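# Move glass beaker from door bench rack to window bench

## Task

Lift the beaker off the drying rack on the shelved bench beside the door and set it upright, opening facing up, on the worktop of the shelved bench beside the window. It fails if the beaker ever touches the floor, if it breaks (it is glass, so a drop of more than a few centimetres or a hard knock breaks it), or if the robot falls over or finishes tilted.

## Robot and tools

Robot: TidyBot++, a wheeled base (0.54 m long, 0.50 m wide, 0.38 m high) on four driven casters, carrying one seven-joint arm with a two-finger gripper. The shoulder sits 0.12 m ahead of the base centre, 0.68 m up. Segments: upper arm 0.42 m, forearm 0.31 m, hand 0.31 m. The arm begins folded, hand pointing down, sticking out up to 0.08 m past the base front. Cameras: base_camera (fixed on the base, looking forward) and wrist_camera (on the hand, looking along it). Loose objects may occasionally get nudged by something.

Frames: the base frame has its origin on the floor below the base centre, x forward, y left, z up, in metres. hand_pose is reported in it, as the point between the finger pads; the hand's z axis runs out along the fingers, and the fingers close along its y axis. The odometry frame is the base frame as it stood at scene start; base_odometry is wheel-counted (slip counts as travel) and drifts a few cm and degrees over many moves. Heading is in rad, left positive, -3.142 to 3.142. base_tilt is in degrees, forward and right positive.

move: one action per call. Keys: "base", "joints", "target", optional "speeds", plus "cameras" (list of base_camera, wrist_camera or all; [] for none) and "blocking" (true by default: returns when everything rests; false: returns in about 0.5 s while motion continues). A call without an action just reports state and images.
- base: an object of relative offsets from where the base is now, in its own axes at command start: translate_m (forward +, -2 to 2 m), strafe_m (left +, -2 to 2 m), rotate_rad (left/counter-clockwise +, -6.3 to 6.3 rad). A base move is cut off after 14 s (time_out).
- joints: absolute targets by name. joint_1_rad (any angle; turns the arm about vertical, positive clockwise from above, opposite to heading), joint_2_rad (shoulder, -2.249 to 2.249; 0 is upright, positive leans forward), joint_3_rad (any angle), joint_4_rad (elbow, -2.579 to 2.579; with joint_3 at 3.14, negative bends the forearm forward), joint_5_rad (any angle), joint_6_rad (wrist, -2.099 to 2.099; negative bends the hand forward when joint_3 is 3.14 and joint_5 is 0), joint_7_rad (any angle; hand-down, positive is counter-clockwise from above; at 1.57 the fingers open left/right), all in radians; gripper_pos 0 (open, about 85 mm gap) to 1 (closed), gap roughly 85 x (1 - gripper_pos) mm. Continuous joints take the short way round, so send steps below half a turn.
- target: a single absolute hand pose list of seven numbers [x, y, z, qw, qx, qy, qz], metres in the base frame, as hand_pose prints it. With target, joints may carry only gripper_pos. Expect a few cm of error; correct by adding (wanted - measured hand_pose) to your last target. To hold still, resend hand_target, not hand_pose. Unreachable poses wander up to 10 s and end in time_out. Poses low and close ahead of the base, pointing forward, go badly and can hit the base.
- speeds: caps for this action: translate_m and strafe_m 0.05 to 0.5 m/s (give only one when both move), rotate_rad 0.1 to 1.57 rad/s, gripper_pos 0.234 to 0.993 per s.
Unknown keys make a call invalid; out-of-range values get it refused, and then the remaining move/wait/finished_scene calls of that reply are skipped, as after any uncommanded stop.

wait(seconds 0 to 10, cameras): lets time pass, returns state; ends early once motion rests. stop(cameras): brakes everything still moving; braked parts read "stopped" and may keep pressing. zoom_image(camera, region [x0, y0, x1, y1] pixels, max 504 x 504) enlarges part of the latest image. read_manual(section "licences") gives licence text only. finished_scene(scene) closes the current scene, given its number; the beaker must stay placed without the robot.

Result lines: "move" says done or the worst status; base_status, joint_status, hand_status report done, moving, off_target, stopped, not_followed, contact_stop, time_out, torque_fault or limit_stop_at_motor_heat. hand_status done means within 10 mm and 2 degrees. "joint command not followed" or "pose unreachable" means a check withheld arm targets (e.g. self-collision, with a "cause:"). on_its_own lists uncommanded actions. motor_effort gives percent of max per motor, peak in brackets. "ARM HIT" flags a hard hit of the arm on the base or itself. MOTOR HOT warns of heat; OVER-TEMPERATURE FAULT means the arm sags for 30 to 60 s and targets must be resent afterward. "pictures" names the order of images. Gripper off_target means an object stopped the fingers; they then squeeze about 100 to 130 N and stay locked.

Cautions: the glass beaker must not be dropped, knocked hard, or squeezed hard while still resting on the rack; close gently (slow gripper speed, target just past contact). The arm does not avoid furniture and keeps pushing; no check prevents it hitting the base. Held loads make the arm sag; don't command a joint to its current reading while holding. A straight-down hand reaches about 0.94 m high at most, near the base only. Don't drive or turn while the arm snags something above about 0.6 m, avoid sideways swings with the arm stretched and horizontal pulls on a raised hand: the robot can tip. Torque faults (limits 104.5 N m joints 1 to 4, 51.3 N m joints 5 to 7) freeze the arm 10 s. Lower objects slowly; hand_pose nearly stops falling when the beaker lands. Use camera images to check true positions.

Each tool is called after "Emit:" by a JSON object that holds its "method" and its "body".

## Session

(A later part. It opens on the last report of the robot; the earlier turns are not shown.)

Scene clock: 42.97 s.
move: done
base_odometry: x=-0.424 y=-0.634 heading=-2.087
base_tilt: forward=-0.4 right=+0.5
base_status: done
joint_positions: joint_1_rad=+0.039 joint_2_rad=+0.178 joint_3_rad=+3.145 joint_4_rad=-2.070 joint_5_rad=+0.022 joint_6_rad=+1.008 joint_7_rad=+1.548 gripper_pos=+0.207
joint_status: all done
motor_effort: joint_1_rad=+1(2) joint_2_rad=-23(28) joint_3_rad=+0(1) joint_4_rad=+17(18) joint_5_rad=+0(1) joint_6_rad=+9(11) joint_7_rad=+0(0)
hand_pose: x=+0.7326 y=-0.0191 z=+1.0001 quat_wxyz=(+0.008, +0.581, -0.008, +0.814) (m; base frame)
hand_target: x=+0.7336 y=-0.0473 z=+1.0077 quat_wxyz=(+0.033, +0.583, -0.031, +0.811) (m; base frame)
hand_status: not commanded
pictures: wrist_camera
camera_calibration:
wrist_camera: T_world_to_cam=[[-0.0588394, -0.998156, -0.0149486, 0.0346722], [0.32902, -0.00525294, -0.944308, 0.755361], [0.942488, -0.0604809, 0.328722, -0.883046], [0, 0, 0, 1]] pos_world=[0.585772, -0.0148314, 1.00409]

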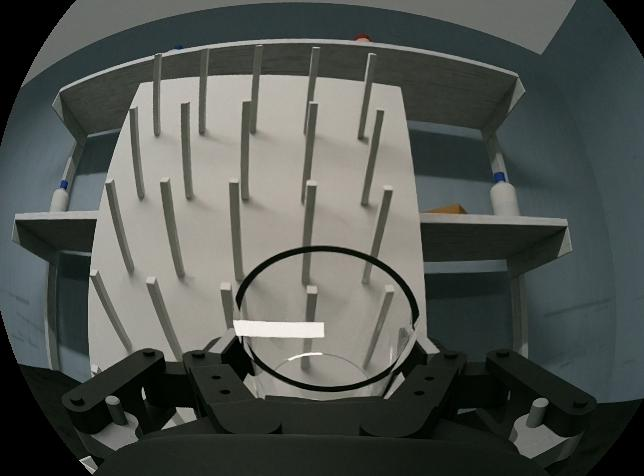

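Emit:
{"method": "move", "body": {"base": {"translate_m":-0.5,"strafe_m":0.35}, "speeds": {"translate_m":0.4}, "cameras": ["wrist_camera"]}}

Emit:
{"method": "move", "body": {"base": {"rotate_rad":3.1416}, "speeds": {"rotate_rad":0.9}}}

Scene clock: 46.53 s.
move: done
base_odometry: x=+0.127 y=-0.371 heading=-2.087
base_tilt: forward=-0.4 right=+0.5
base_status: done
joint_positions: joint_1_rad=+0.040 joint_2_rad=+0.177 joint_3_rad=+3.146 joint_4_rad=-2.068 joint_5_rad=+0.021 joint_6_rad=+1.008 joint_7_rad=+1.548 gripper_pos=+0.207
joint_status: not commanded
motor_effort: joint_1_rad=+0(2) joint_2_rad=-23(25) joint_3_rad=+0(2) joint_4_rad=+17(18) joint_5_rad=+0(1) joint_6_rad=+9(10) joint_7_rad=+0(1)
hand_pose: x=+0.7327 y=-0.0200 z=+1.0012 quat_wxyz=(+0.008, +0.580, -0.009, +0.814) (m; base frame)
hand_target: x=+0.7336 y=-0.0473 z=+1.0077 quat_wxyz=(+0.033, +0.583, -0.031, +0.811) (m; base frame)
hand_status: not commanded
pictures: wrist_camera
camera_calibration:
wrist_camera: T_world_to_cam=[[-0.0604405, -0.998057, -0.0151696, 0.03516], [0.330868, -0.00569394, -0.94366, 0.75439], [0.94174, -0.0620544, 0.330569, -0.884894], [0, 0, 0, 1]] pos_world=[0.585862, -0.0155245, 1.00494]

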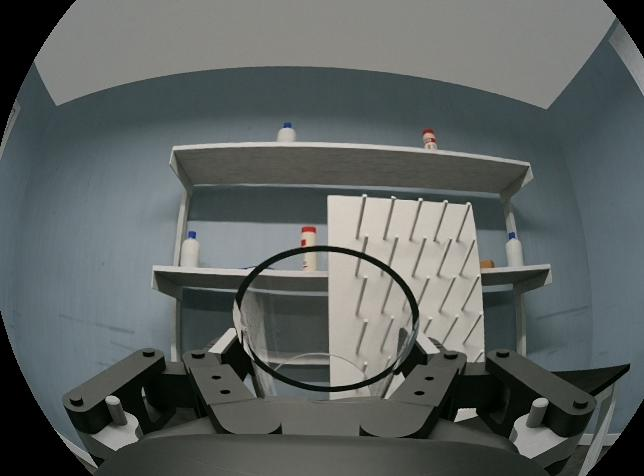

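Scene clock: 50.90 s.
move: done
base_odometry: x=+0.127 y=-0.371 heading=+1.054
base_tilt: forward=-0.4 right=+0.5
base_status: done
joint_positions: joint_1_rad=+0.046 joint_2_rad=+0.177 joint_3_rad=+3.151 joint_4_rad=-2.068 joint_5_rad=+0.019 joint_6_rad=+1.007 joint_7_rad=+1.548 gripper_pos=+0.207
joint_status: not commanded
motor_effort: joint_1_rad=+0(3) joint_2_rad=-23(25) joint_3_rad=+1(3) joint_4_rad=+18(18) joint_5_rad=+0(2) joint_6_rad=+9(10) joint_7_rad=+0(1)
hand_pose: x=+0.7325 y=-0.0264 z=+1.0013 quat_wxyz=(+0.013, +0.580, -0.012, +0.814) (m; base frame)
hand_target: x=+0.7336 y=-0.0473 z=+1.0077 quat_wxyz=(+0.033, +0.583, -0.031, +0.811) (m; base frame)
hand_status: not commanded
pictures: base_camera, wrist_camera
camera_calibration:
wrist_camera: T_world_to_cam=[[-0.0715918, -0.997312, -0.0155758, 0.0373742], [0.330835, -0.00901126, -0.943646, 0.754363], [0.940969, -0.0727103, 0.330591, -0.884896], [0, 0, 0, 1]] pos_world=[0.585766, -0.0202695, 1.00497]

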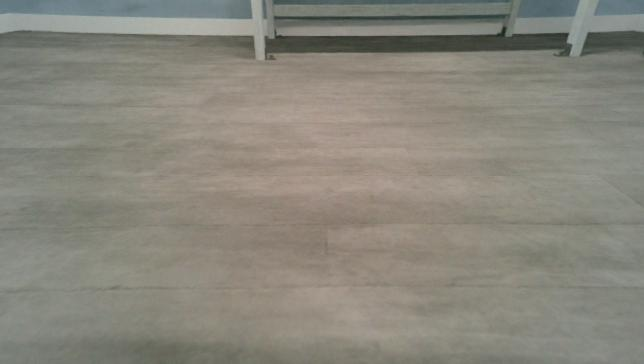

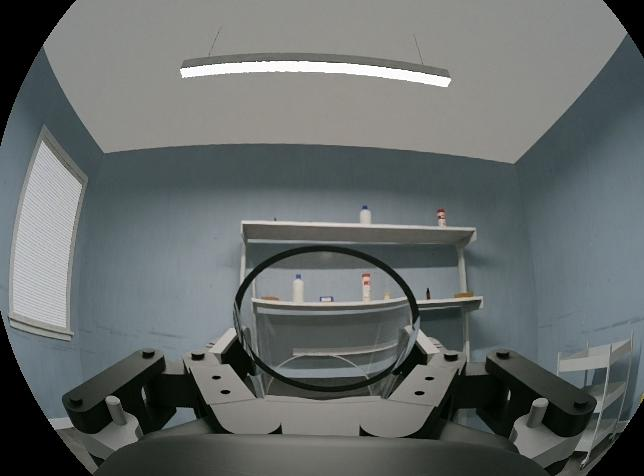

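Emit:
{"method": "move", "body": {"base": {"translate_m":0.75,"strafe_m":-0.4}, "speeds": {"translate_m":0.4}, "cameras": ["base_camera"]}}

Emit:
{"method": "move", "body": {"joints": {"joint_1_rad":0.01,"joint_2_rad":0.03,"joint_3_rad":3.16,"joint_4_rad":-1.72,"joint_5_rad":0.0,"joint_6_rad":-0.34}}}

Scene clock: 54.87 s.
move: done
base_odometry: x=+0.846 y=+0.083 heading=+1.055
base_tilt: forward=-0.4 right=+0.5
base_status: done
joint_positions: joint_1_rad=+0.046 joint_2_rad=+0.176 joint_3_rad=+3.151 joint_4_rad=-2.067 joint_5_rad=+0.019 joint_6_rad=+1.007 joint_7_rad=+1.548 gripper_pos=+0.207
joint_status: not commanded
motor_effort: joint_1_rad=+0(2) joint_2_rad=-23(26) joint_3_rad=+0(1) joint_4_rad=+17(19) joint_5_rad=+0(1) joint_6_rad=+9(10) joint_7_rad=+0(1)
hand_pose: x=+0.7323 y=-0.0264 z=+1.0023 quat_wxyz=(+0.013, +0.579, -0.012, +0.815) (m; base frame)
hand_target: x=+0.7336 y=-0.0473 z=+1.0077 quat_wxyz=(+0.033, +0.583, -0.031, +0.811) (m; base frame)
hand_status: not commanded
pictures: base_camera

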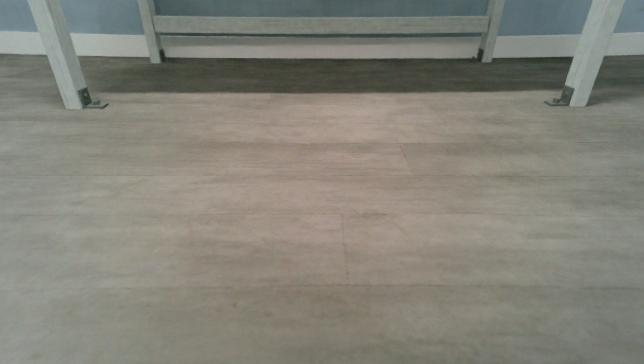

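Scene clock: 56.93 s.
move: done
base_odometry: x=+0.846 y=+0.083 heading=+1.055
base_tilt: forward=-0.4 right=+0.5
base_status: not commanded
joint_positions: joint_1_rad=+0.032 joint_2_rad=+0.060 joint_3_rad=+3.151 joint_4_rad=-1.746 joint_5_rad=+0.019 joint_6_rad=-0.291 joint_7_rad=+1.548 gripper_pos=+0.207
joint_status: all done
motor_effort: joint_1_rad=+0(2) joint_2_rad=-22(26) joint_3_rad=+0(1) joint_4_rad=+20(21) joint_5_rad=+0(2) joint_6_rad=+9(11) joint_7_rad=+0(1)
hand_pose: x=+0.7187 y=-0.0248 z=+0.8723 quat_wxyz=(+0.012, +0.866, -0.021, +0.499) (m; base frame)
hand_target: x=+0.7112 y=-0.0153 z=+0.8919 quat_wxyz=(+0.010, +0.865, -0.008, +0.502) (m; base frame)
hand_status: not commanded
pictures: base_camera, wrist_camera
camera_calibration:
wrist_camera: T_world_to_cam=[[-0.0799245, -0.996588, 0.0206195, 0.0104326], [-0.497457, 0.0219524, -0.867211, 1.1666], [0.863799, -0.0795687, -0.497514, -0.0514793], [0, 0, 0, 1]] pos_world=[0.625634, -0.0193089, 0.985859]

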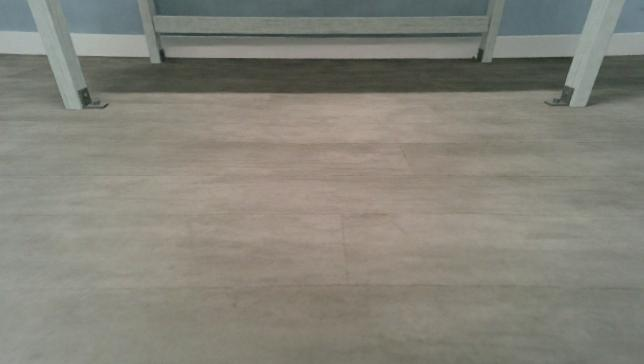

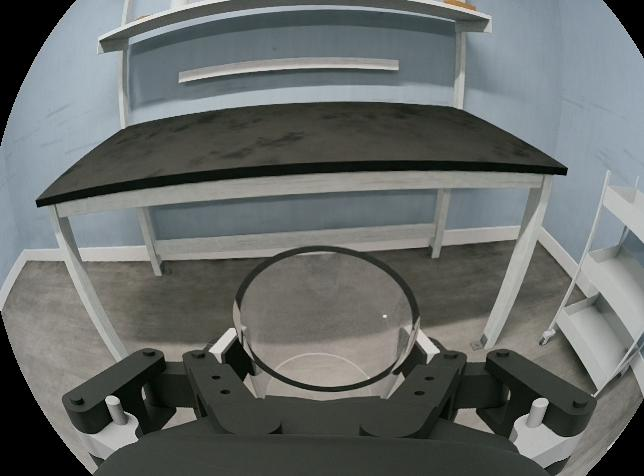

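Emit:
{"method": "move", "body": {"base": {"translate_m":0.6}, "speeds": {"translate_m":0.3}, "cameras": ["wrist_camera","base_camera"]}}

Scene clock: 60.13 s.
move: done
base_odometry: x=+1.142 y=+0.605 heading=+1.055
base_tilt: forward=-0.4 right=+0.5
base_status: done
joint_positions: joint_1_rad=+0.030 joint_2_rad=+0.049 joint_3_rad=+3.151 joint_4_rad=-1.743 joint_5_rad=+0.019 joint_6_rad=-0.296 joint_7_rad=+1.548 gripper_pos=+0.207
joint_status: not commanded
motor_effort: joint_1_rad=+0(2) joint_2_rad=-21(25) joint_3_rad=+0(2) joint_4_rad=+20(21) joint_5_rad=+1(1) joint_6_rad=+9(9) joint_7_rad=+0(1)
hand_pose: x=+0.7164 y=-0.0238 z=+0.8791 quat_wxyz=(+0.011, +0.864, -0.020, +0.502) (m; base frame)
hand_target: x=+0.7112 y=-0.0153 z=+0.8919 quat_wxyz=(+0.010, +0.865, -0.008, +0.502) (m; base frame)
hand_status: not commanded
pictures: base_camera, wrist_camera
camera_calibration:
wrist_camera: T_world_to_cam=[[-0.07874, -0.99669, 0.0202236, 0.0105229], [-0.490333, 0.0210581, -0.871281, 1.16977], [0.867971, -0.0785209, -0.490368, -0.0552862], [0, 0, 0, 1]] pos_world=[0.622391, -0.0184862, 0.991873]

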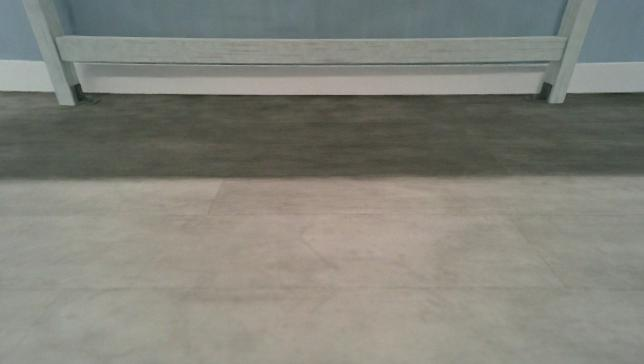

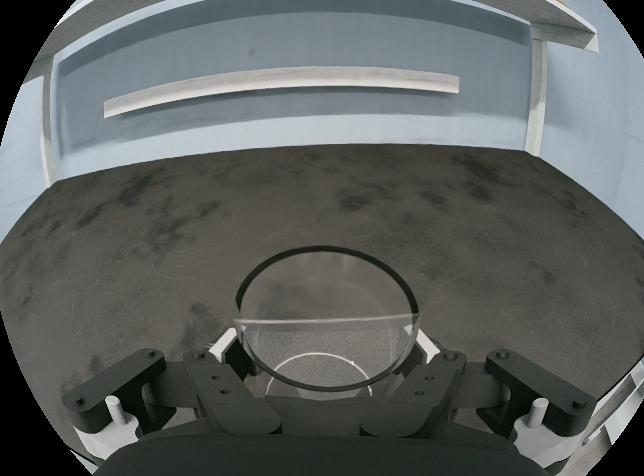

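Emit:
{"method": "move", "body": {"base": {"translate_m":0.08}, "joints": {"joint_2_rad":0.075,"joint_4_rad":-1.855,"joint_6_rad":-0.155}, "cameras": ["wrist_camera"]}}

Scene clock: 61.70 s.
move: done
base_odometry: x=+1.182 y=+0.675 heading=+1.054
base_tilt: forward=-0.3 right=+0.5
base_status: done
joint_positions: joint_1_rad=+0.030 joint_2_rad=+0.076 joint_3_rad=+3.151 joint_4_rad=-1.846 joint_5_rad=+0.019 joint_6_rad=-0.193 joint_7_rad=+1.548 gripper_pos=+0.207
joint_status: all done
motor_effort: joint_1_rad=+0(2) joint_2_rad=-22(25) joint_3_rad=+0(2) joint_4_rad=+20(21) joint_5_rad=+0(1) joint_6_rad=+8(10) joint_7_rad=+0(0)
hand_pose: x=+0.7120 y=-0.0227 z=+0.8319 quat_wxyz=(+0.011, +0.871, -0.019, +0.491) (m; base frame)
hand_target: x=+0.7159 y=-0.0154 z=+0.8377 quat_wxyz=(+0.010, +0.864, -0.008, +0.504) (m; base frame)
hand_status: not commanded
pictures: wrist_camera
camera_calibration:
wrist_camera: T_world_to_cam=[[-0.0756462, -0.996915, 0.0209317, 0.00950332], [-0.513735, 0.0209739, -0.857692, 1.13182], [0.854607, -0.0756345, -0.513737, -0.0455246], [0, 0, 0, 1]] pos_world=[0.621078, -0.0177078, 0.947163]

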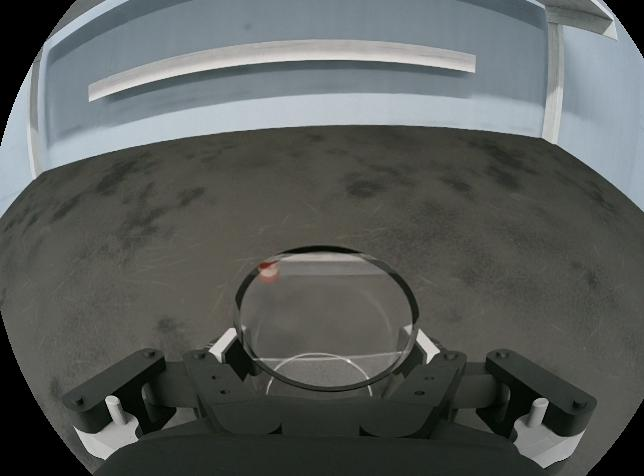

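Emit:
{"method": "move", "body": {"joints": {"joint_2_rad":0.092,"joint_4_rad":-1.895,"joint_6_rad":-0.08}, "cameras": []}}

Emit:
{"method": "move", "body": {"joints": {"joint_2_rad":0.103,"joint_4_rad":-1.918,"joint_6_rad":-0.05}, "cameras": []}}

Scene clock: 63.03 s.
move: done
base_odometry: x=+1.182 y=+0.675 heading=+1.054
base_tilt: forward=-0.4 right=+0.5
base_status: not commanded
joint_positions: joint_1_rad=+0.030 joint_2_rad=+0.076 joint_3_rad=+3.151 joint_4_rad=-1.884 joint_5_rad=+0.019 joint_6_rad=-0.114 joint_7_rad=+1.548 gripper_pos=+0.207
joint_status: all done
motor_effort: joint_1_rad=+0(1) joint_2_rad=-22(22) joint_3_rad=+0(1) joint_4_rad=+19(20) joint_5_rad=+0(1) joint_6_rad=+8(10) joint_7_rad=+0(1)
hand_pose: x=+0.7142 y=-0.0223 z=+0.8317 quat_wxyz=(+0.010, +0.861, -0.019, +0.509) (m; base frame)
hand_target: x=+0.7190 y=-0.0154 z=+0.8255 quat_wxyz=(+0.010, +0.859, -0.008, +0.512) (m; base frame)
hand_status: not commanded
pictures: none
No camera images: "cameras" was empty.

Scene clock: 63.63 s.
move: done
base_odometry: x=+1.182 y=+0.675 heading=+1.054
base_tilt: forward=-0.4 right=+0.5
base_status: not commanded
joint_positions: joint_1_rad=+0.030 joint_2_rad=+0.076 joint_3_rad=+3.151 joint_4_rad=-1.901 joint_5_rad=+0.019 joint_6_rad=-0.079 joint_7_rad=+1.548 gripper_pos=+0.207
joint_status: all done
motor_effort: joint_1_rad=+1(1) joint_2_rad=-21(22) joint_3_rad=+1(1) joint_4_rad=+18(20) joint_5_rad=+0(1) joint_6_rad=+8(9) joint_7_rad=+0(1)
hand_pose: x=+0.7149 y=-0.0221 z=+0.8318 quat_wxyz=(+0.010, +0.856, -0.018, +0.516) (m; base frame)
hand_target: x=+0.7185 y=-0.0154 z=+0.8142 quat_wxyz=(+0.010, +0.860, -0.008, +0.510) (m; base frame)
hand_status: not commanded
pictures: none
No camera images: "cameras" was empty.

Emit:
{"method": "move", "body": {"joints": {"joint_2_rad":0.13,"joint_4_rad":-1.918,"joint_6_rad":-0.08}, "cameras": []}}

Scene clock: 64.43 s.
move: done
base_odometry: x=+1.182 y=+0.675 heading=+1.054
base_tilt: forward=-0.4 right=+0.5
base_status: not commanded
joint_positions: joint_1_rad=+0.030 joint_2_rad=+0.080 joint_3_rad=+3.151 joint_4_rad=-1.899 joint_5_rad=+0.019 joint_6_rad=-0.079 joint_7_rad=+1.548 gripper_pos=+0.207
joint_status: all done
motor_effort: joint_1_rad=+0(0) joint_2_rad=-17(21) joint_3_rad=-1(1) joint_4_rad=+15(18) joint_5_rad=+0(1) joint_6_rad=+5(8) joint_7_rad=+0(0)
hand_pose: x=+0.7160 y=-0.0221 z=+0.8310 quat_wxyz=(+0.010, +0.856, -0.018, +0.516) (m; base frame)
hand_target: x=+0.7170 y=-0.0153 z=+0.7900 quat_wxyz=(+0.010, +0.874, -0.008, +0.485) (m; base frame)
hand_status: not commanded
pictures: none
No camera images: "cameras" was empty.

Emit:
{"method": "wait", "body": {"seconds": 0, "cameras": ["wrist_camera"]}}

Emit:
{"method": "zoom_image", "body": {"camera": "wrist_camera", "region": [200, 220, 460, 460]}}

Scene clock: 64.67 s.
base_odometry: x=+1.182 y=+0.675 heading=+1.054
base_tilt: forward=-0.4 right=+0.5
base_status: not commanded
joint_positions: joint_1_rad=+0.030 joint_2_rad=+0.080 joint_3_rad=+3.151 joint_4_rad=-1.899 joint_5_rad=+0.019 joint_6_rad=-0.079 joint_7_rad=+1.548 gripper_pos=+0.207
joint_status: all done
motor_effort: joint_1_rad=+0(0) joint_2_rad=-17(21) joint_3_rad=+0(1) joint_4_rad=+15(18) joint_5_rad=+0(1) joint_6_rad=+5(8) joint_7_rad=+0(0)
hand_pose: x=+0.7160 y=-0.0221 z=+0.8310 quat_wxyz=(+0.010, +0.856, -0.018, +0.516) (m; base frame)
hand_target: x=+0.7170 y=-0.0153 z=+0.7900 quat_wxyz=(+0.010, +0.874, -0.008, +0.485) (m; base frame)
hand_status: not commanded
pictures: wrist_camera
camera_calibration:
wrist_camera: T_world_to_cam=[[-0.0746691, -0.997046, 0.0180213, 0.0120789], [-0.46317, 0.0186714, -0.886073, 1.12047], [0.883118, -0.0745092, -0.463196, -0.111765], [0, 0, 0, 1]] pos_world=[0.61857, -0.017205, 0.940828]

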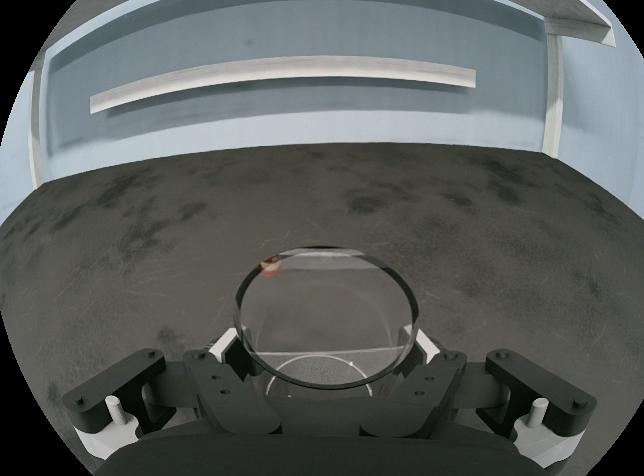

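Scaled by 1.938.

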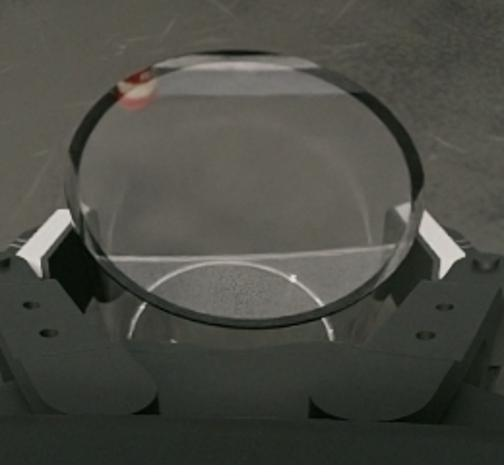

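Emit:
{"method": "move", "body": {"joints": {"joint_2_rad":0.06,"joint_4_rad":-1.918,"joint_6_rad":-0.13}, "cameras": []}}

Emit:
{"method": "move", "body": {"joints": {"joint_2_rad":0.09}, "cameras": []}}

Scene clock: 68.07 s.
move: done
base_odometry: x=+1.182 y=+0.675 heading=+1.054
base_tilt: forward=-0.3 right=+0.5
base_status: not commanded
joint_positions: joint_1_rad=+0.029 joint_2_rad=+0.071 joint_3_rad=+3.151 joint_4_rad=-1.899 joint_5_rad=+0.019 joint_6_rad=-0.095 joint_7_rad=+1.548 gripper_pos=+0.207
joint_status: all done
motor_effort: joint_1_rad=+0(1) joint_2_rad=-19(20) joint_3_rad=+0(1) joint_4_rad=+17(18) joint_5_rad=+0(1) joint_6_rad=+6(7) joint_7_rad=+0(0)
hand_pose: x=+0.7123 y=-0.0217 z=+0.8315 quat_wxyz=(+0.010, +0.858, -0.018, +0.513) (m; base frame)
hand_target: x=+0.7004 y=-0.0150 z=+0.8180 quat_wxyz=(+0.010, +0.869, -0.008, +0.494) (m; base frame)
hand_status: not commanded
pictures: none
No camera images: "cameras" was empty.

Scene clock: 68.70 s.
move: done
base_odometry: x=+1.182 y=+0.675 heading=+1.054
base_tilt: forward=-0.3 right=+0.5
base_status: not commanded
joint_positions: joint_1_rad=+0.029 joint_2_rad=+0.072 joint_3_rad=+3.151 joint_4_rad=-1.899 joint_5_rad=+0.019 joint_6_rad=-0.095 joint_7_rad=+1.548 gripper_pos=+0.207
joint_status: all done
motor_effort: joint_1_rad=+0(1) joint_2_rad=-18(20) joint_3_rad=+0(1) joint_4_rad=+15(17) joint_5_rad=+0(0) joint_6_rad=+5(7) joint_7_rad=+0(0)
hand_pose: x=+0.7124 y=-0.0217 z=+0.8312 quat_wxyz=(+0.010, +0.859, -0.018, +0.512) (m; base frame)
hand_target: x=+0.7042 y=-0.0150 z=+0.8005 quat_wxyz=(+0.010, +0.877, -0.008, +0.481) (m; base frame)
hand_status: not commanded
pictures: none
No camera images: "cameras" was empty.

Emit:
{"method": "move", "body": {"joints": {"joint_2_rad":0.06,"joint_4_rad":-1.905,"joint_6_rad":-0.125}, "cameras": []}}

Emit:
{"method": "move", "body": {"joints": {"gripper_pos":0.12}, "speeds": {"gripper_pos":0.234}, "cameras": ["wrist_camera"]}}

Emit:
{"method": "zoom_image", "body": {"camera": "wrist_camera", "region": [200, 220, 460, 460]}}

Scene clock: 69.90 s.
move: done
base_odometry: x=+1.182 y=+0.675 heading=+1.054
base_tilt: forward=-0.4 right=+0.5
base_status: not commanded
joint_positions: joint_1_rad=+0.029 joint_2_rad=+0.071 joint_3_rad=+3.151 joint_4_rad=-1.899 joint_5_rad=+0.019 joint_6_rad=-0.095 joint_7_rad=+1.548 gripper_pos=+0.207
joint_status: all done
motor_effort: joint_1_rad=+0(1) joint_2_rad=-20(21) joint_3_rad=+0(0) joint_4_rad=+18(19) joint_5_rad=+0(1) joint_6_rad=+8(9) joint_7_rad=+0(1)
hand_pose: x=+0.7121 y=-0.0217 z=+0.8316 quat_wxyz=(+0.010, +0.858, -0.018, +0.512) (m; base frame)
hand_target: x=+0.7048 y=-0.0151 z=+0.8266 quat_wxyz=(+0.010, +0.865, -0.008, +0.502) (m; base frame)
hand_status: not commanded
pictures: none
No camera images: "cameras" was empty.

Scene clock: 70.80 s.
move: done
base_odometry: x=+1.182 y=+0.675 heading=+1.054
base_tilt: forward=-0.4 right=+0.5
base_status: not commanded
joint_positions: joint_1_rad=+0.029 joint_2_rad=+0.071 joint_3_rad=+3.151 joint_4_rad=-1.900 joint_5_rad=+0.019 joint_6_rad=-0.095 joint_7_rad=+1.548 gripper_pos=+0.120
joint_status: all done
motor_effort: joint_1_rad=+0(1) joint_2_rad=-20(21) joint_3_rad=+0(1) joint_4_rad=+18(19) joint_5_rad=+0(1) joint_6_rad=+8(9) joint_7_rad=+0(0)
hand_pose: x=+0.7120 y=-0.0217 z=+0.8312 quat_wxyz=(+0.010, +0.859, -0.018, +0.512) (m; base frame)
hand_target: x=+0.7048 y=-0.0151 z=+0.8266 quat_wxyz=(+0.010, +0.865, -0.008, +0.502) (m; base frame)
hand_status: not commanded
pictures: wrist_camera
camera_calibration:
wrist_camera: T_world_to_cam=[[-0.0740864, -0.997083, 0.0183731, 0.0115412], [-0.470688, 0.0187193, -0.882101, 1.12083], [0.879184, -0.0739997, -0.470701, -0.0989881], [0, 0, 0, 1]] pos_world=[0.615447, -0.0167988, 0.941884]

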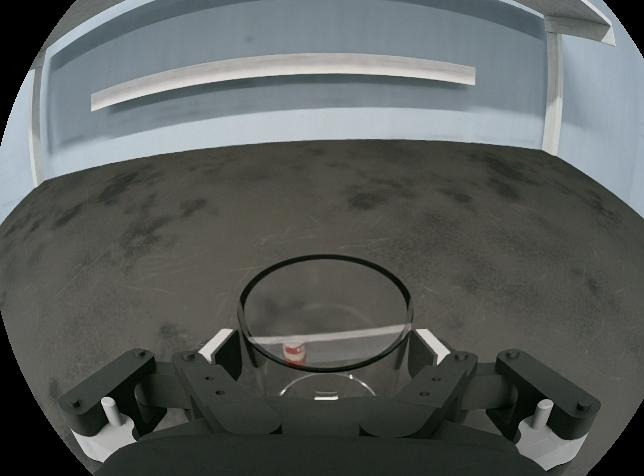

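Scaled by 1.938.

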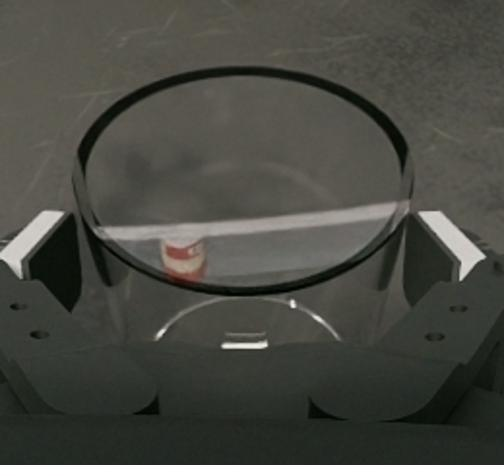

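Emit:
{"method": "move", "body": {"joints": {"gripper_pos":0}, "cameras": []}}

Emit:
{"method": "move", "body": {"base": {"translate_m":-0.16}, "speeds": {"translate_m":0.2}, "cameras": ["wrist_camera"]}}

Emit:
{"method": "move", "body": {"joints": {"joint_1_rad":0.01,"joint_2_rad":0.345,"joint_3_rad":3.155,"joint_4_rad":-2.295,"joint_5_rad":0.0,"joint_6_rad":1.09}, "cameras": ["wrist_camera"]}}

Scene clock: 73.10 s.
move: done
base_odometry: x=+1.182 y=+0.675 heading=+1.054
base_tilt: forward=-0.4 right=+0.5
base_status: not commanded
joint_positions: joint_1_rad=+0.029 joint_2_rad=+0.071 joint_3_rad=+3.151 joint_4_rad=-1.900 joint_5_rad=+0.019 joint_6_rad=-0.095 joint_7_rad=+1.548 gripper_pos=+0.000
joint_status: all done
motor_effort: joint_1_rad=+0(1) joint_2_rad=-20(21) joint_3_rad=+0(1) joint_4_rad=+18(18) joint_5_rad=+0(1) joint_6_rad=+8(8) joint_7_rad=+0(1)
hand_pose: x=+0.7120 y=-0.0217 z=+0.8312 quat_wxyz=(+0.010, +0.859, -0.018, +0.512) (m; base frame)
hand_target: x=+0.7048 y=-0.0151 z=+0.8266 quat_wxyz=(+0.010, +0.865, -0.008, +0.502) (m; base frame)
hand_status: not commanded
pictures: none
No camera images: "cameras" was empty.

Scene clock: 74.60 s.
move: done
base_odometry: x=+1.103 y=+0.536 heading=+1.054
base_tilt: forward=-0.4 right=+0.5
base_status: done
joint_positions: joint_1_rad=+0.027 joint_2_rad=+0.066 joint_3_rad=+3.151 joint_4_rad=-1.900 joint_5_rad=+0.019 joint_6_rad=-0.095 joint_7_rad=+1.548 gripper_pos=+0.000
joint_status: not commanded
motor_effort: joint_1_rad=+0(1) joint_2_rad=-20(25) joint_3_rad=+0(1) joint_4_rad=+18(19) joint_5_rad=+0(1) joint_6_rad=+7(8) joint_7_rad=+0(1)
hand_pose: x=+0.7112 y=-0.0204 z=+0.8342 quat_wxyz=(+0.009, +0.857, -0.017, +0.514) (m; base frame)
hand_target: x=+0.7048 y=-0.0151 z=+0.8266 quat_wxyz=(+0.010, +0.865, -0.008, +0.502) (m; base frame)
hand_status: not commanded
pictures: wrist_camera
camera_calibration:
wrist_camera: T_world_to_cam=[[-0.0720379, -0.997237, 0.0181482, 0.0114493], [-0.466342, 0.017592, -0.88443, 1.12189], [0.881667, -0.0721757, -0.46632, -0.102237], [0, 0, 0, 1]] pos_world=[0.614148, -0.0156976, 0.94435]

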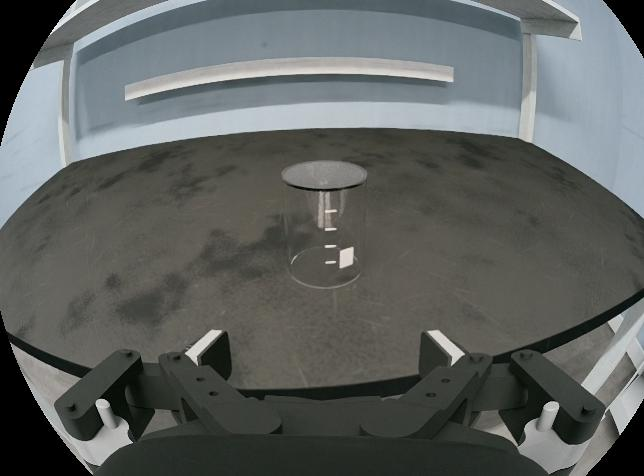

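Scene clock: 76.70 s.
move: done
base_odometry: x=+1.103 y=+0.536 heading=+1.054
base_tilt: forward=-0.4 right=+0.5
base_status: not commanded
joint_positions: joint_1_rad=+0.027 joint_2_rad=+0.317 joint_3_rad=+3.151 joint_4_rad=-2.280 joint_5_rad=+0.019 joint_6_rad=+1.052 joint_7_rad=+1.548 gripper_pos=+0.000
joint_status: all done
motor_effort: joint_1_rad=+0(2) joint_2_rad=-23(25) joint_3_rad=+0(1) joint_4_rad=+13(19) joint_5_rad=+0(1) joint_6_rad=+9(10) joint_7_rad=+0(1)
hand_pose: x=+0.7242 y=-0.0144 z=+0.8208 quat_wxyz=(+0.003, +0.698, -0.010, +0.716) (m; base frame)
hand_target: x=+0.7237 y=-0.0118 z=+0.8086 quat_wxyz=(+0.013, +0.700, -0.003, +0.714) (m; base frame)
hand_status: not commanded
pictures: wrist_camera
camera_calibration:
wrist_camera: T_world_to_cam=[[-0.0565751, -0.998357, -0.00907413, 0.0296784], [0.0305425, 0.00735378, -0.999506, 0.850515], [0.997931, -0.0568244, 0.0300763, -0.610889], [0, 0, 0, 1]] pos_world=[0.585327, -0.0113382, 0.868737]

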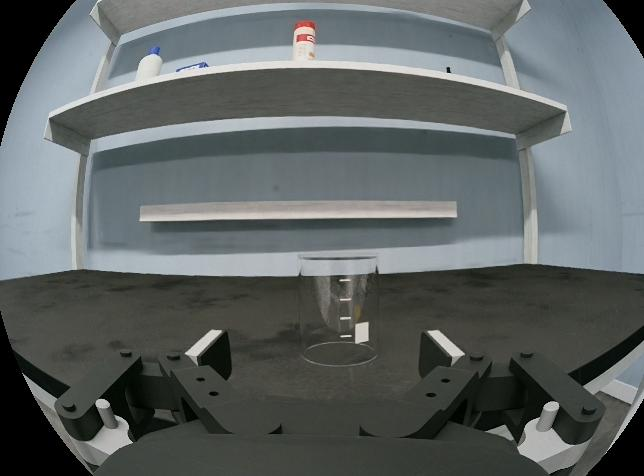

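Emit:
{"method": "move", "body": {"base": {"translate_m":0.07,"strafe_m":-0.0135}, "speeds": {"translate_m":0.15}, "joints": {"joint_2_rad":0.362,"joint_4_rad":-2.305,"joint_6_rad":1.11}, "cameras": ["wrist_camera"]}}

Scene clock: 78.83 s.
move: done
base_odometry: x=+1.150 y=+0.590 heading=+1.054
base_tilt: forward=-0.3 right=+0.5
base_status: done
joint_positions: joint_1_rad=+0.026 joint_2_rad=+0.339 joint_3_rad=+3.151 joint_4_rad=-2.297 joint_5_rad=+0.019 joint_6_rad=+1.079 joint_7_rad=+1.548 gripper_pos=+0.000
joint_status: all done
motor_effort: joint_1_rad=+0(2) joint_2_rad=-23(25) joint_3_rad=+0(1) joint_4_rad=+12(14) joint_5_rad=+1(1) joint_6_rad=+9(9) joint_7_rad=+0(0)
hand_pose: x=+0.7224 y=-0.0135 z=+0.8082 quat_wxyz=(+0.002, +0.702, -0.010, +0.712) (m; base frame)
hand_target: x=+0.7230 y=-0.0117 z=+0.7999 quat_wxyz=(+0.013, +0.702, -0.003, +0.712) (m; base frame)
hand_status: not commanded
pictures: wrist_camera
camera_calibration:
wrist_camera: T_world_to_cam=[[-0.055064, -0.998441, -0.00910499, 0.029362], [0.0190267, 0.00806794, -0.999786, 0.846468], [0.998302, -0.0552255, 0.0185527, -0.59965], [0, 0, 0, 1]] pos_world=[0.584142, -0.0106289, 0.85768]

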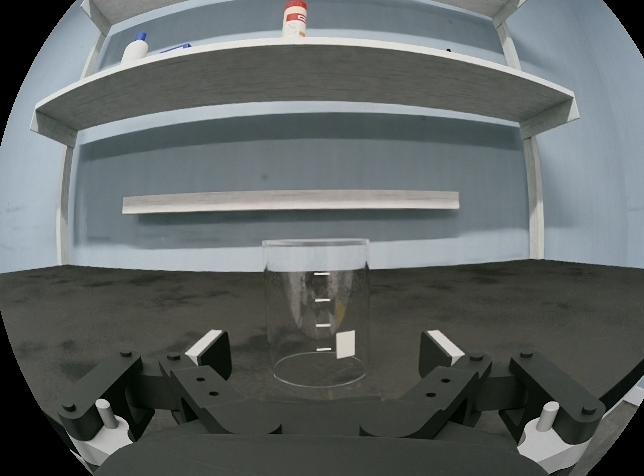

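Emit:
{"method": "move", "body": {"joints": {"joint_2_rad":0.34,"joint_4_rad":-2.293,"joint_6_rad":1.1}, "cameras": []}}

Emit:
{"method": "move", "body": {"base": {"translate_m":0.084,"strafe_m":0.0045}, "speeds": {"translate_m":0.1}, "cameras": ["wrist_camera"]}}

Scene clock: 79.97 s.
move: done
base_odometry: x=+1.150 y=+0.590 heading=+1.054
base_tilt: forward=-0.4 right=+0.5
base_status: not commanded
joint_positions: joint_1_rad=+0.026 joint_2_rad=+0.338 joint_3_rad=+3.151 joint_4_rad=-2.296 joint_5_rad=+0.019 joint_6_rad=+1.079 joint_7_rad=+1.548 gripper_pos=+0.000
joint_status: all done
motor_effort: joint_1_rad=+1(1) joint_2_rad=-23(24) joint_3_rad=+0(1) joint_4_rad=+12(13) joint_5_rad=+0(0) joint_6_rad=+9(9) joint_7_rad=+0(1)
hand_pose: x=+0.7225 y=-0.0135 z=+0.8084 quat_wxyz=(+0.002, +0.702, -0.010, +0.712) (m; base frame)
hand_target: x=+0.7235 y=-0.0117 z=+0.8156 quat_wxyz=(+0.013, +0.694, -0.003, +0.720) (m; base frame)
hand_status: not commanded
pictures: none
No camera images: "cameras" was empty.

Scene clock: 81.33 s.
move: done
base_odometry: x=+1.188 y=+0.665 heading=+1.054
base_tilt: forward=-0.4 right=+0.5
base_status: done
joint_positions: joint_1_rad=+0.025 joint_2_rad=+0.338 joint_3_rad=+3.151 joint_4_rad=-2.296 joint_5_rad=+0.019 joint_6_rad=+1.079 joint_7_rad=+1.548 gripper_pos=+0.000
joint_status: not commanded
motor_effort: joint_1_rad=+0(1) joint_2_rad=-23(25) joint_3_rad=-1(1) joint_4_rad=+12(13) joint_5_rad=+0(1) joint_6_rad=+9(9) joint_7_rad=+0(1)
hand_pose: x=+0.7225 y=-0.0134 z=+0.8084 quat_wxyz=(+0.002, +0.702, -0.010, +0.712) (m; base frame)
hand_target: x=+0.7235 y=-0.0117 z=+0.8156 quat_wxyz=(+0.013, +0.694, -0.003, +0.720) (m; base frame)
hand_status: not commanded
pictures: wrist_camera
camera_calibration:
wrist_camera: T_world_to_cam=[[-0.0549424, -0.998448, -0.00911403, 0.0293555], [0.0194075, 0.00805823, -0.999779, 0.846379], [0.998301, -0.0551071, 0.0189346, -0.600014], [0, 0, 0, 1]] pos_world=[0.584181, -0.0105754, 0.857821]

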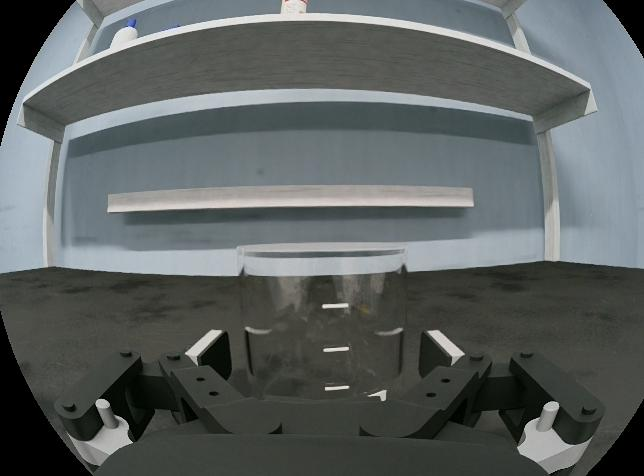

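Emit:
{"method": "move", "body": {"joints": {"gripper_pos":0.18}, "speeds": {"gripper_pos":0.234}, "cameras": []}}

Emit:
{"method": "move", "body": {"joints": {"gripper_pos":0.25}, "speeds": {"gripper_pos":0.234}, "cameras": ["wrist_camera"]}}

Scene clock: 82.73 s.
move: done
base_odometry: x=+1.188 y=+0.665 heading=+1.054
base_tilt: forward=-0.3 right=+0.5
base_status: not commanded
joint_positions: joint_1_rad=+0.025 joint_2_rad=+0.338 joint_3_rad=+3.151 joint_4_rad=-2.296 joint_5_rad=+0.019 joint_6_rad=+1.079 joint_7_rad=+1.548 gripper_pos=+0.180
joint_status: all done
motor_effort: joint_1_rad=+0(1) joint_2_rad=-23(23) joint_3_rad=+0(1) joint_4_rad=+13(13) joint_5_rad=+0(1) joint_6_rad=+9(9) joint_7_rad=+0(0)
hand_pose: x=+0.7225 y=-0.0134 z=+0.8084 quat_wxyz=(+0.002, +0.702, -0.010, +0.712) (m; base frame)
hand_target: x=+0.7235 y=-0.0117 z=+0.8156 quat_wxyz=(+0.013, +0.694, -0.003, +0.720) (m; base frame)
hand_status: not commanded
pictures: none
No camera images: "cameras" was empty.

Scene clock: 83.33 s.
move: off_target
base_odometry: x=+1.188 y=+0.665 heading=+1.054
base_tilt: forward=-0.4 right=+0.5
base_status: not commanded
joint_positions: joint_1_rad=+0.025 joint_2_rad=+0.338 joint_3_rad=+3.151 joint_4_rad=-2.296 joint_5_rad=+0.019 joint_6_rad=+1.079 joint_7_rad=+1.548 gripper_pos=+0.214
joint_status: gripper_pos off_target (ended at +0.214, target +0.250)
motor_effort: joint_1_rad=+0(1) joint_2_rad=-23(23) joint_3_rad=+0(1) joint_4_rad=+12(13) joint_5_rad=+0(1) joint_6_rad=+8(9) joint_7_rad=+0(0)
hand_pose: x=+0.7225 y=-0.0134 z=+0.8084 quat_wxyz=(+0.002, +0.702, -0.010, +0.712) (m; base frame)
hand_target: x=+0.7235 y=-0.0117 z=+0.8156 quat_wxyz=(+0.013, +0.694, -0.003, +0.720) (m; base frame)
hand_status: not commanded
pictures: wrist_camera
camera_calibration:
wrist_camera: T_world_to_cam=[[-0.0549424, -0.998448, -0.00911403, 0.0293555], [0.0194075, 0.00805823, -0.999779, 0.846379], [0.998301, -0.0551071, 0.0189346, -0.600014], [0, 0, 0, 1]] pos_world=[0.584181, -0.0105754, 0.857821]

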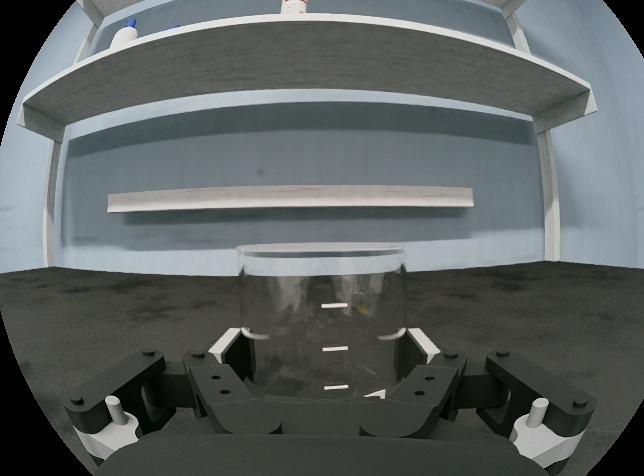

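Emit:
{"method": "move", "body": {"joints": {"joint_2_rad":0.12,"joint_4_rad":-2.14,"joint_6_rad":0.70}, "cameras": []}}

Emit:
{"method": "move", "body": {"base": {"translate_m":-0.04}, "joints": {"joint_7_rad":0.0}, "cameras": ["wrist_camera"]}}

Emit:
{"method": "move", "body": {"joints": {"joint_7_rad":-1.59}, "cameras": ["wrist_camera"]}}

Scene clock: 85.30 s.
move: done
base_odometry: x=+1.188 y=+0.665 heading=+1.054
base_tilt: forward=-0.4 right=+0.5
base_status: not commanded
joint_positions: joint_1_rad=+0.025 joint_2_rad=+0.138 joint_3_rad=+3.151 joint_4_rad=-2.158 joint_5_rad=+0.019 joint_6_rad=+0.749 joint_7_rad=+1.548 gripper_pos=+0.215
joint_status: all done
motor_effort: joint_1_rad=+0(1) joint_2_rad=-22(27) joint_3_rad=+0(1) joint_4_rad=+17(17) joint_5_rad=+0(1) joint_6_rad=+10(11) joint_7_rad=+0(1)
hand_pose: x=+0.7233 y=-0.0150 z=+0.8971 quat_wxyz=(+0.005, +0.699, -0.010, +0.715) (m; base frame)
hand_target: x=+0.7233 y=-0.0124 z=+0.9030 quat_wxyz=(+0.012, +0.703, -0.004, +0.711) (m; base frame)
hand_status: not commanded
pictures: none
No camera images: "cameras" was empty.

Scene clock: 87.43 s.
move: done
base_odometry: x=+1.168 y=+0.631 heading=+1.053
base_tilt: forward=-0.4 right=+0.5
base_status: done
joint_positions: joint_1_rad=+0.025 joint_2_rad=+0.131 joint_3_rad=+3.151 joint_4_rad=-2.157 joint_5_rad=+0.019 joint_6_rad=+0.746 joint_7_rad=+0.041 gripper_pos=+0.215
joint_status: all done
motor_effort: joint_1_rad=+0(2) joint_2_rad=-21(26) joint_3_rad=+0(1) joint_4_rad=+17(18) joint_5_rad=-1(1) joint_6_rad=+10(10) joint_7_rad=+0(1)
hand_pose: x=+0.7219 y=-0.0148 z=+0.9013 quat_wxyz=(-0.487, +0.502, -0.484, +0.527) (m; base frame)
hand_target: x=+0.7233 y=-0.0124 z=+0.9030 quat_wxyz=(-0.496, +0.492, -0.503, +0.509) (m; base frame)
hand_status: not commanded
pictures: wrist_camera
camera_calibration:
wrist_camera: T_world_to_cam=[[-0.0108021, -0.0586396, -0.998221, 0.902318], [0.0269556, 0.997899, -0.0589124, 0.100458], [0.999578, -0.027544, -0.00919879, -0.576377], [0, 0, 0, 1]] pos_world=[0.583173, -0.0632115, 0.901329]

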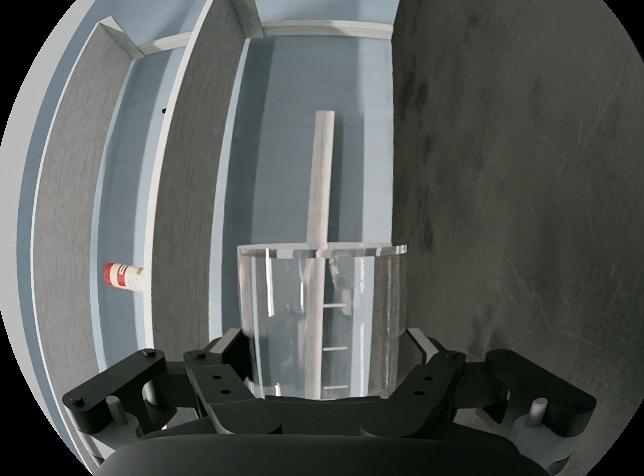

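Scene clock: 89.57 s.
move: done
base_odometry: x=+1.168 y=+0.631 heading=+1.053
base_tilt: forward=-0.3 right=+0.5
base_status: not commanded
joint_positions: joint_1_rad=+0.025 joint_2_rad=+0.131 joint_3_rad=+3.151 joint_4_rad=-2.157 joint_5_rad=+0.019 joint_6_rad=+0.746 joint_7_rad=-1.548 gripper_pos=+0.215
joint_status: all done
motor_effort: joint_1_rad=+0(1) joint_2_rad=-22(22) joint_3_rad=+0(1) joint_4_rad=+17(18) joint_5_rad=+0(1) joint_6_rad=+10(10) joint_7_rad=+0(1)
hand_pose: x=+0.7219 y=-0.0148 z=+0.9013 quat_wxyz=(-0.717, +0.006, -0.697, +0.021) (m; base frame)
hand_target: x=+0.7233 y=-0.0124 z=+0.9030 quat_wxyz=(-0.711, -0.014, -0.703, +0.002) (m; base frame)
hand_status: not commanded
pictures: wrist_camera
camera_calibration:
wrist_camera: T_world_to_cam=[[-0.0165637, 0.998997, -0.0415924, 0.0598466], [-0.0234014, 0.0411994, 0.998877, -0.830713], [0.999589, 0.0175184, 0.0226956, -0.604467], [0, 0, 0, 1]] pos_world=[0.58577, -0.0149724, 0.845988]

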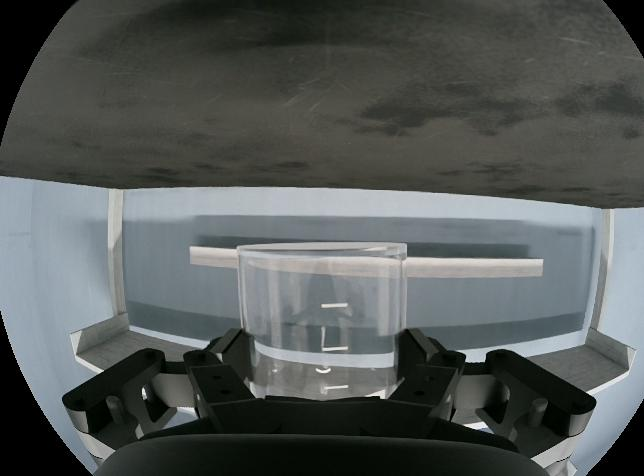

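Emit:
{"method": "move", "body": {"base": {"translate_m":-0.02}, "joints": {"joint_2_rad":0.275,"joint_4_rad":-2.265,"joint_6_rad":0.965,"joint_7_rad":-1.64}, "cameras": ["wrist_camera"]}}

Scene clock: 91.50 s.
move: done
base_odometry: x=+1.158 y=+0.613 heading=+1.053
base_tilt: forward=-0.4 right=+0.5
base_status: done
joint_positions: joint_1_rad=+0.025 joint_2_rad=+0.266 joint_3_rad=+3.151 joint_4_rad=-2.260 joint_5_rad=+0.019 joint_6_rad=+0.923 joint_7_rad=-1.598 gripper_pos=+0.215
joint_status: all done
motor_effort: joint_1_rad=+0(1) joint_2_rad=-23(26) joint_3_rad=+0(1) joint_4_rad=+15(17) joint_5_rad=+0(1) joint_6_rad=+10(11) joint_7_rad=+0(1)
hand_pose: x=+0.7221 y=-0.0135 z=+0.8211 quat_wxyz=(-0.696, -0.011, -0.718, +0.002) (m; base frame)
hand_target: x=+0.7225 y=-0.0120 z=+0.8263 quat_wxyz=(-0.705, -0.031, -0.708, -0.015) (m; base frame)
hand_status: not commanded
pictures: wrist_camera
camera_calibration:
wrist_camera: T_world_to_cam=[[-0.0202546, 0.999717, 0.0124999, 0.0135675], [0.036798, -0.0117486, 0.999254, -0.795115], [0.999117, 0.0206995, -0.0365496, -0.553886], [0, 0, 0, 1]] pos_world=[0.582931, -0.01144, 0.774108]

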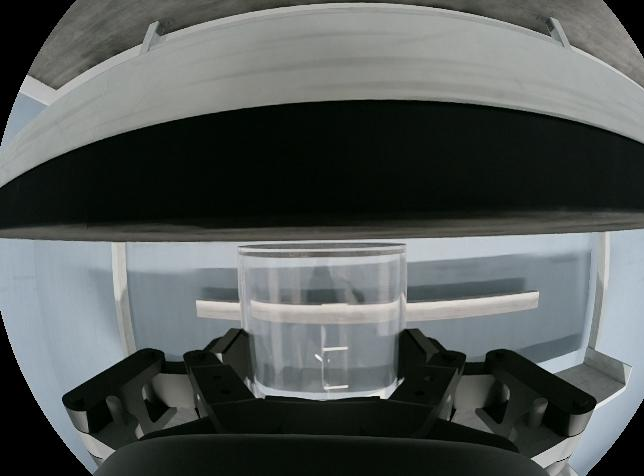

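Emit:
{"method": "move", "body": {"joints": {"joint_2_rad":0.285,"joint_4_rad":-2.278,"joint_6_rad":1.0}, "cameras": []}}

Emit:
{"method": "move", "body": {"joints": {"joint_2_rad":0.30,"joint_4_rad":-2.285,"joint_6_rad":1.005}, "cameras": ["wrist_camera"]}}

Scene clock: 92.33 s.
move: done
base_odometry: x=+1.158 y=+0.613 heading=+1.053
base_tilt: forward=-0.4 right=+0.5
base_status: not commanded
joint_positions: joint_1_rad=+0.025 joint_2_rad=+0.268 joint_3_rad=+3.151 joint_4_rad=-2.271 joint_5_rad=+0.019 joint_6_rad=+0.963 joint_7_rad=-1.598 gripper_pos=+0.215
joint_status: all done
motor_effort: joint_1_rad=+0(1) joint_2_rad=-23(24) joint_3_rad=+0(1) joint_4_rad=+14(15) joint_5_rad=+0(1) joint_6_rad=+10(10) joint_7_rad=+0(1)
hand_pose: x=+0.7198 y=-0.0133 z=+0.8266 quat_wxyz=(-0.705, -0.011, -0.709, +0.001) (m; base frame)
hand_target: x=+0.7205 y=-0.0119 z=+0.8248 quat_wxyz=(-0.710, -0.031, -0.704, -0.015) (m; base frame)
hand_status: not commanded
pictures: none
No camera images: "cameras" was empty.

Scene clock: 92.90 s.
move: done
base_odometry: x=+1.158 y=+0.613 heading=+1.053
base_tilt: forward=-0.4 right=+0.5
base_status: not commanded
joint_positions: joint_1_rad=+0.025 joint_2_rad=+0.278 joint_3_rad=+3.151 joint_4_rad=-2.275 joint_5_rad=+0.019 joint_6_rad=+0.967 joint_7_rad=-1.598 gripper_pos=+0.215
joint_status: all done
motor_effort: joint_1_rad=+0(1) joint_2_rad=-23(24) joint_3_rad=+0(1) joint_4_rad=+14(15) joint_5_rad=+0(1) joint_6_rad=+10(10) joint_7_rad=+0(0)
hand_pose: x=+0.7201 y=-0.0133 z=+0.8197 quat_wxyz=(-0.701, -0.011, -0.713, +0.001) (m; base frame)
hand_target: x=+0.7207 y=-0.0119 z=+0.8140 quat_wxyz=(-0.704, -0.031, -0.710, -0.015) (m; base frame)
hand_status: not commanded
pictures: wrist_camera
camera_calibration:
wrist_camera: T_world_to_cam=[[-0.0210011, 0.999699, 0.0127149, 0.013653], [0.0206433, -0.0122814, 0.999711, -0.782433], [0.999566, 0.0212576, -0.0203791, -0.565532], [0, 0, 0, 1]] pos_world=[0.581725, -0.0112365, 0.770508]

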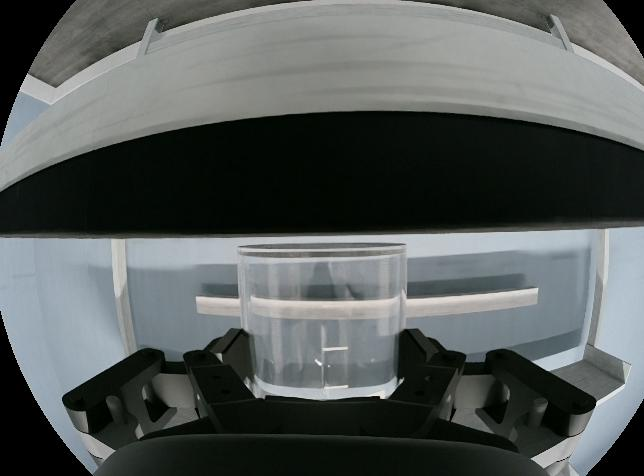

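Emit:
{"method": "move", "body": {"joints": {"joint_2_rad":0.31,"joint_4_rad":-2.29,"joint_6_rad":1.02}, "cameras": []}}

Emit:
{"method": "move", "body": {"joints": {"joint_2_rad":0.32,"joint_4_rad":-2.297,"joint_6_rad":1.03}, "cameras": ["wrist_camera"]}}

Scene clock: 93.70 s.
move: done
base_odometry: x=+1.158 y=+0.613 heading=+1.053
base_tilt: forward=-0.4 right=+0.5
base_status: not commanded
joint_positions: joint_1_rad=+0.025 joint_2_rad=+0.287 joint_3_rad=+3.151 joint_4_rad=-2.280 joint_5_rad=+0.019 joint_6_rad=+0.983 joint_7_rad=-1.598 gripper_pos=+0.215
joint_status: all done
motor_effort: joint_1_rad=+0(1) joint_2_rad=-23(24) joint_3_rad=+0(1) joint_4_rad=+14(14) joint_5_rad=+0(1) joint_6_rad=+10(10) joint_7_rad=+0(0)
hand_pose: x=+0.7202 y=-0.0132 z=+0.8176 quat_wxyz=(-0.702, -0.011, -0.712, +0.001) (m; base frame)
hand_target: x=+0.7207 y=-0.0118 z=+0.8102 quat_wxyz=(-0.704, -0.031, -0.710, -0.015) (m; base frame)
hand_status: not commanded
pictures: none
No camera images: "cameras" was empty.

Scene clock: 94.20 s.
move: done
base_odometry: x=+1.158 y=+0.613 heading=+1.053
base_tilt: forward=-0.4 right=+0.5
base_status: not commanded
joint_positions: joint_1_rad=+0.025 joint_2_rad=+0.293 joint_3_rad=+3.151 joint_4_rad=-2.285 joint_5_rad=+0.019 joint_6_rad=+0.996 joint_7_rad=-1.598 gripper_pos=+0.215
joint_status: all done
motor_effort: joint_1_rad=+1(1) joint_2_rad=-23(24) joint_3_rad=+0(0) joint_4_rad=+14(14) joint_5_rad=+0(1) joint_6_rad=+9(11) joint_7_rad=+0(0)
hand_pose: x=+0.7198 y=-0.0132 z=+0.8154 quat_wxyz=(-0.703, -0.011, -0.711, +0.001) (m; base frame)
hand_target: x=+0.7201 y=-0.0118 z=+0.8040 quat_wxyz=(-0.701, -0.031, -0.712, -0.015) (m; base frame)
hand_status: not commanded
pictures: wrist_camera
camera_calibration:
wrist_camera: T_world_to_cam=[[-0.0214224, 0.999686, 0.0129744, 0.0136539], [0.0156367, -0.0126408, 0.999798, -0.774555], [0.999648, 0.021621, -0.015361, -0.569427], [0, 0, 0, 1]] pos_world=[0.581631, -0.0111291, 0.765474]

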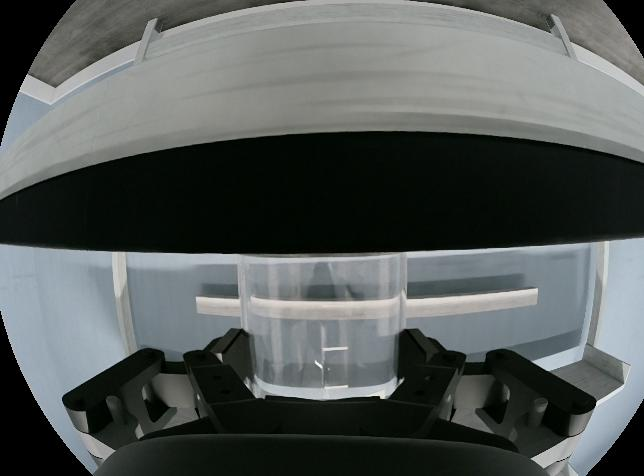

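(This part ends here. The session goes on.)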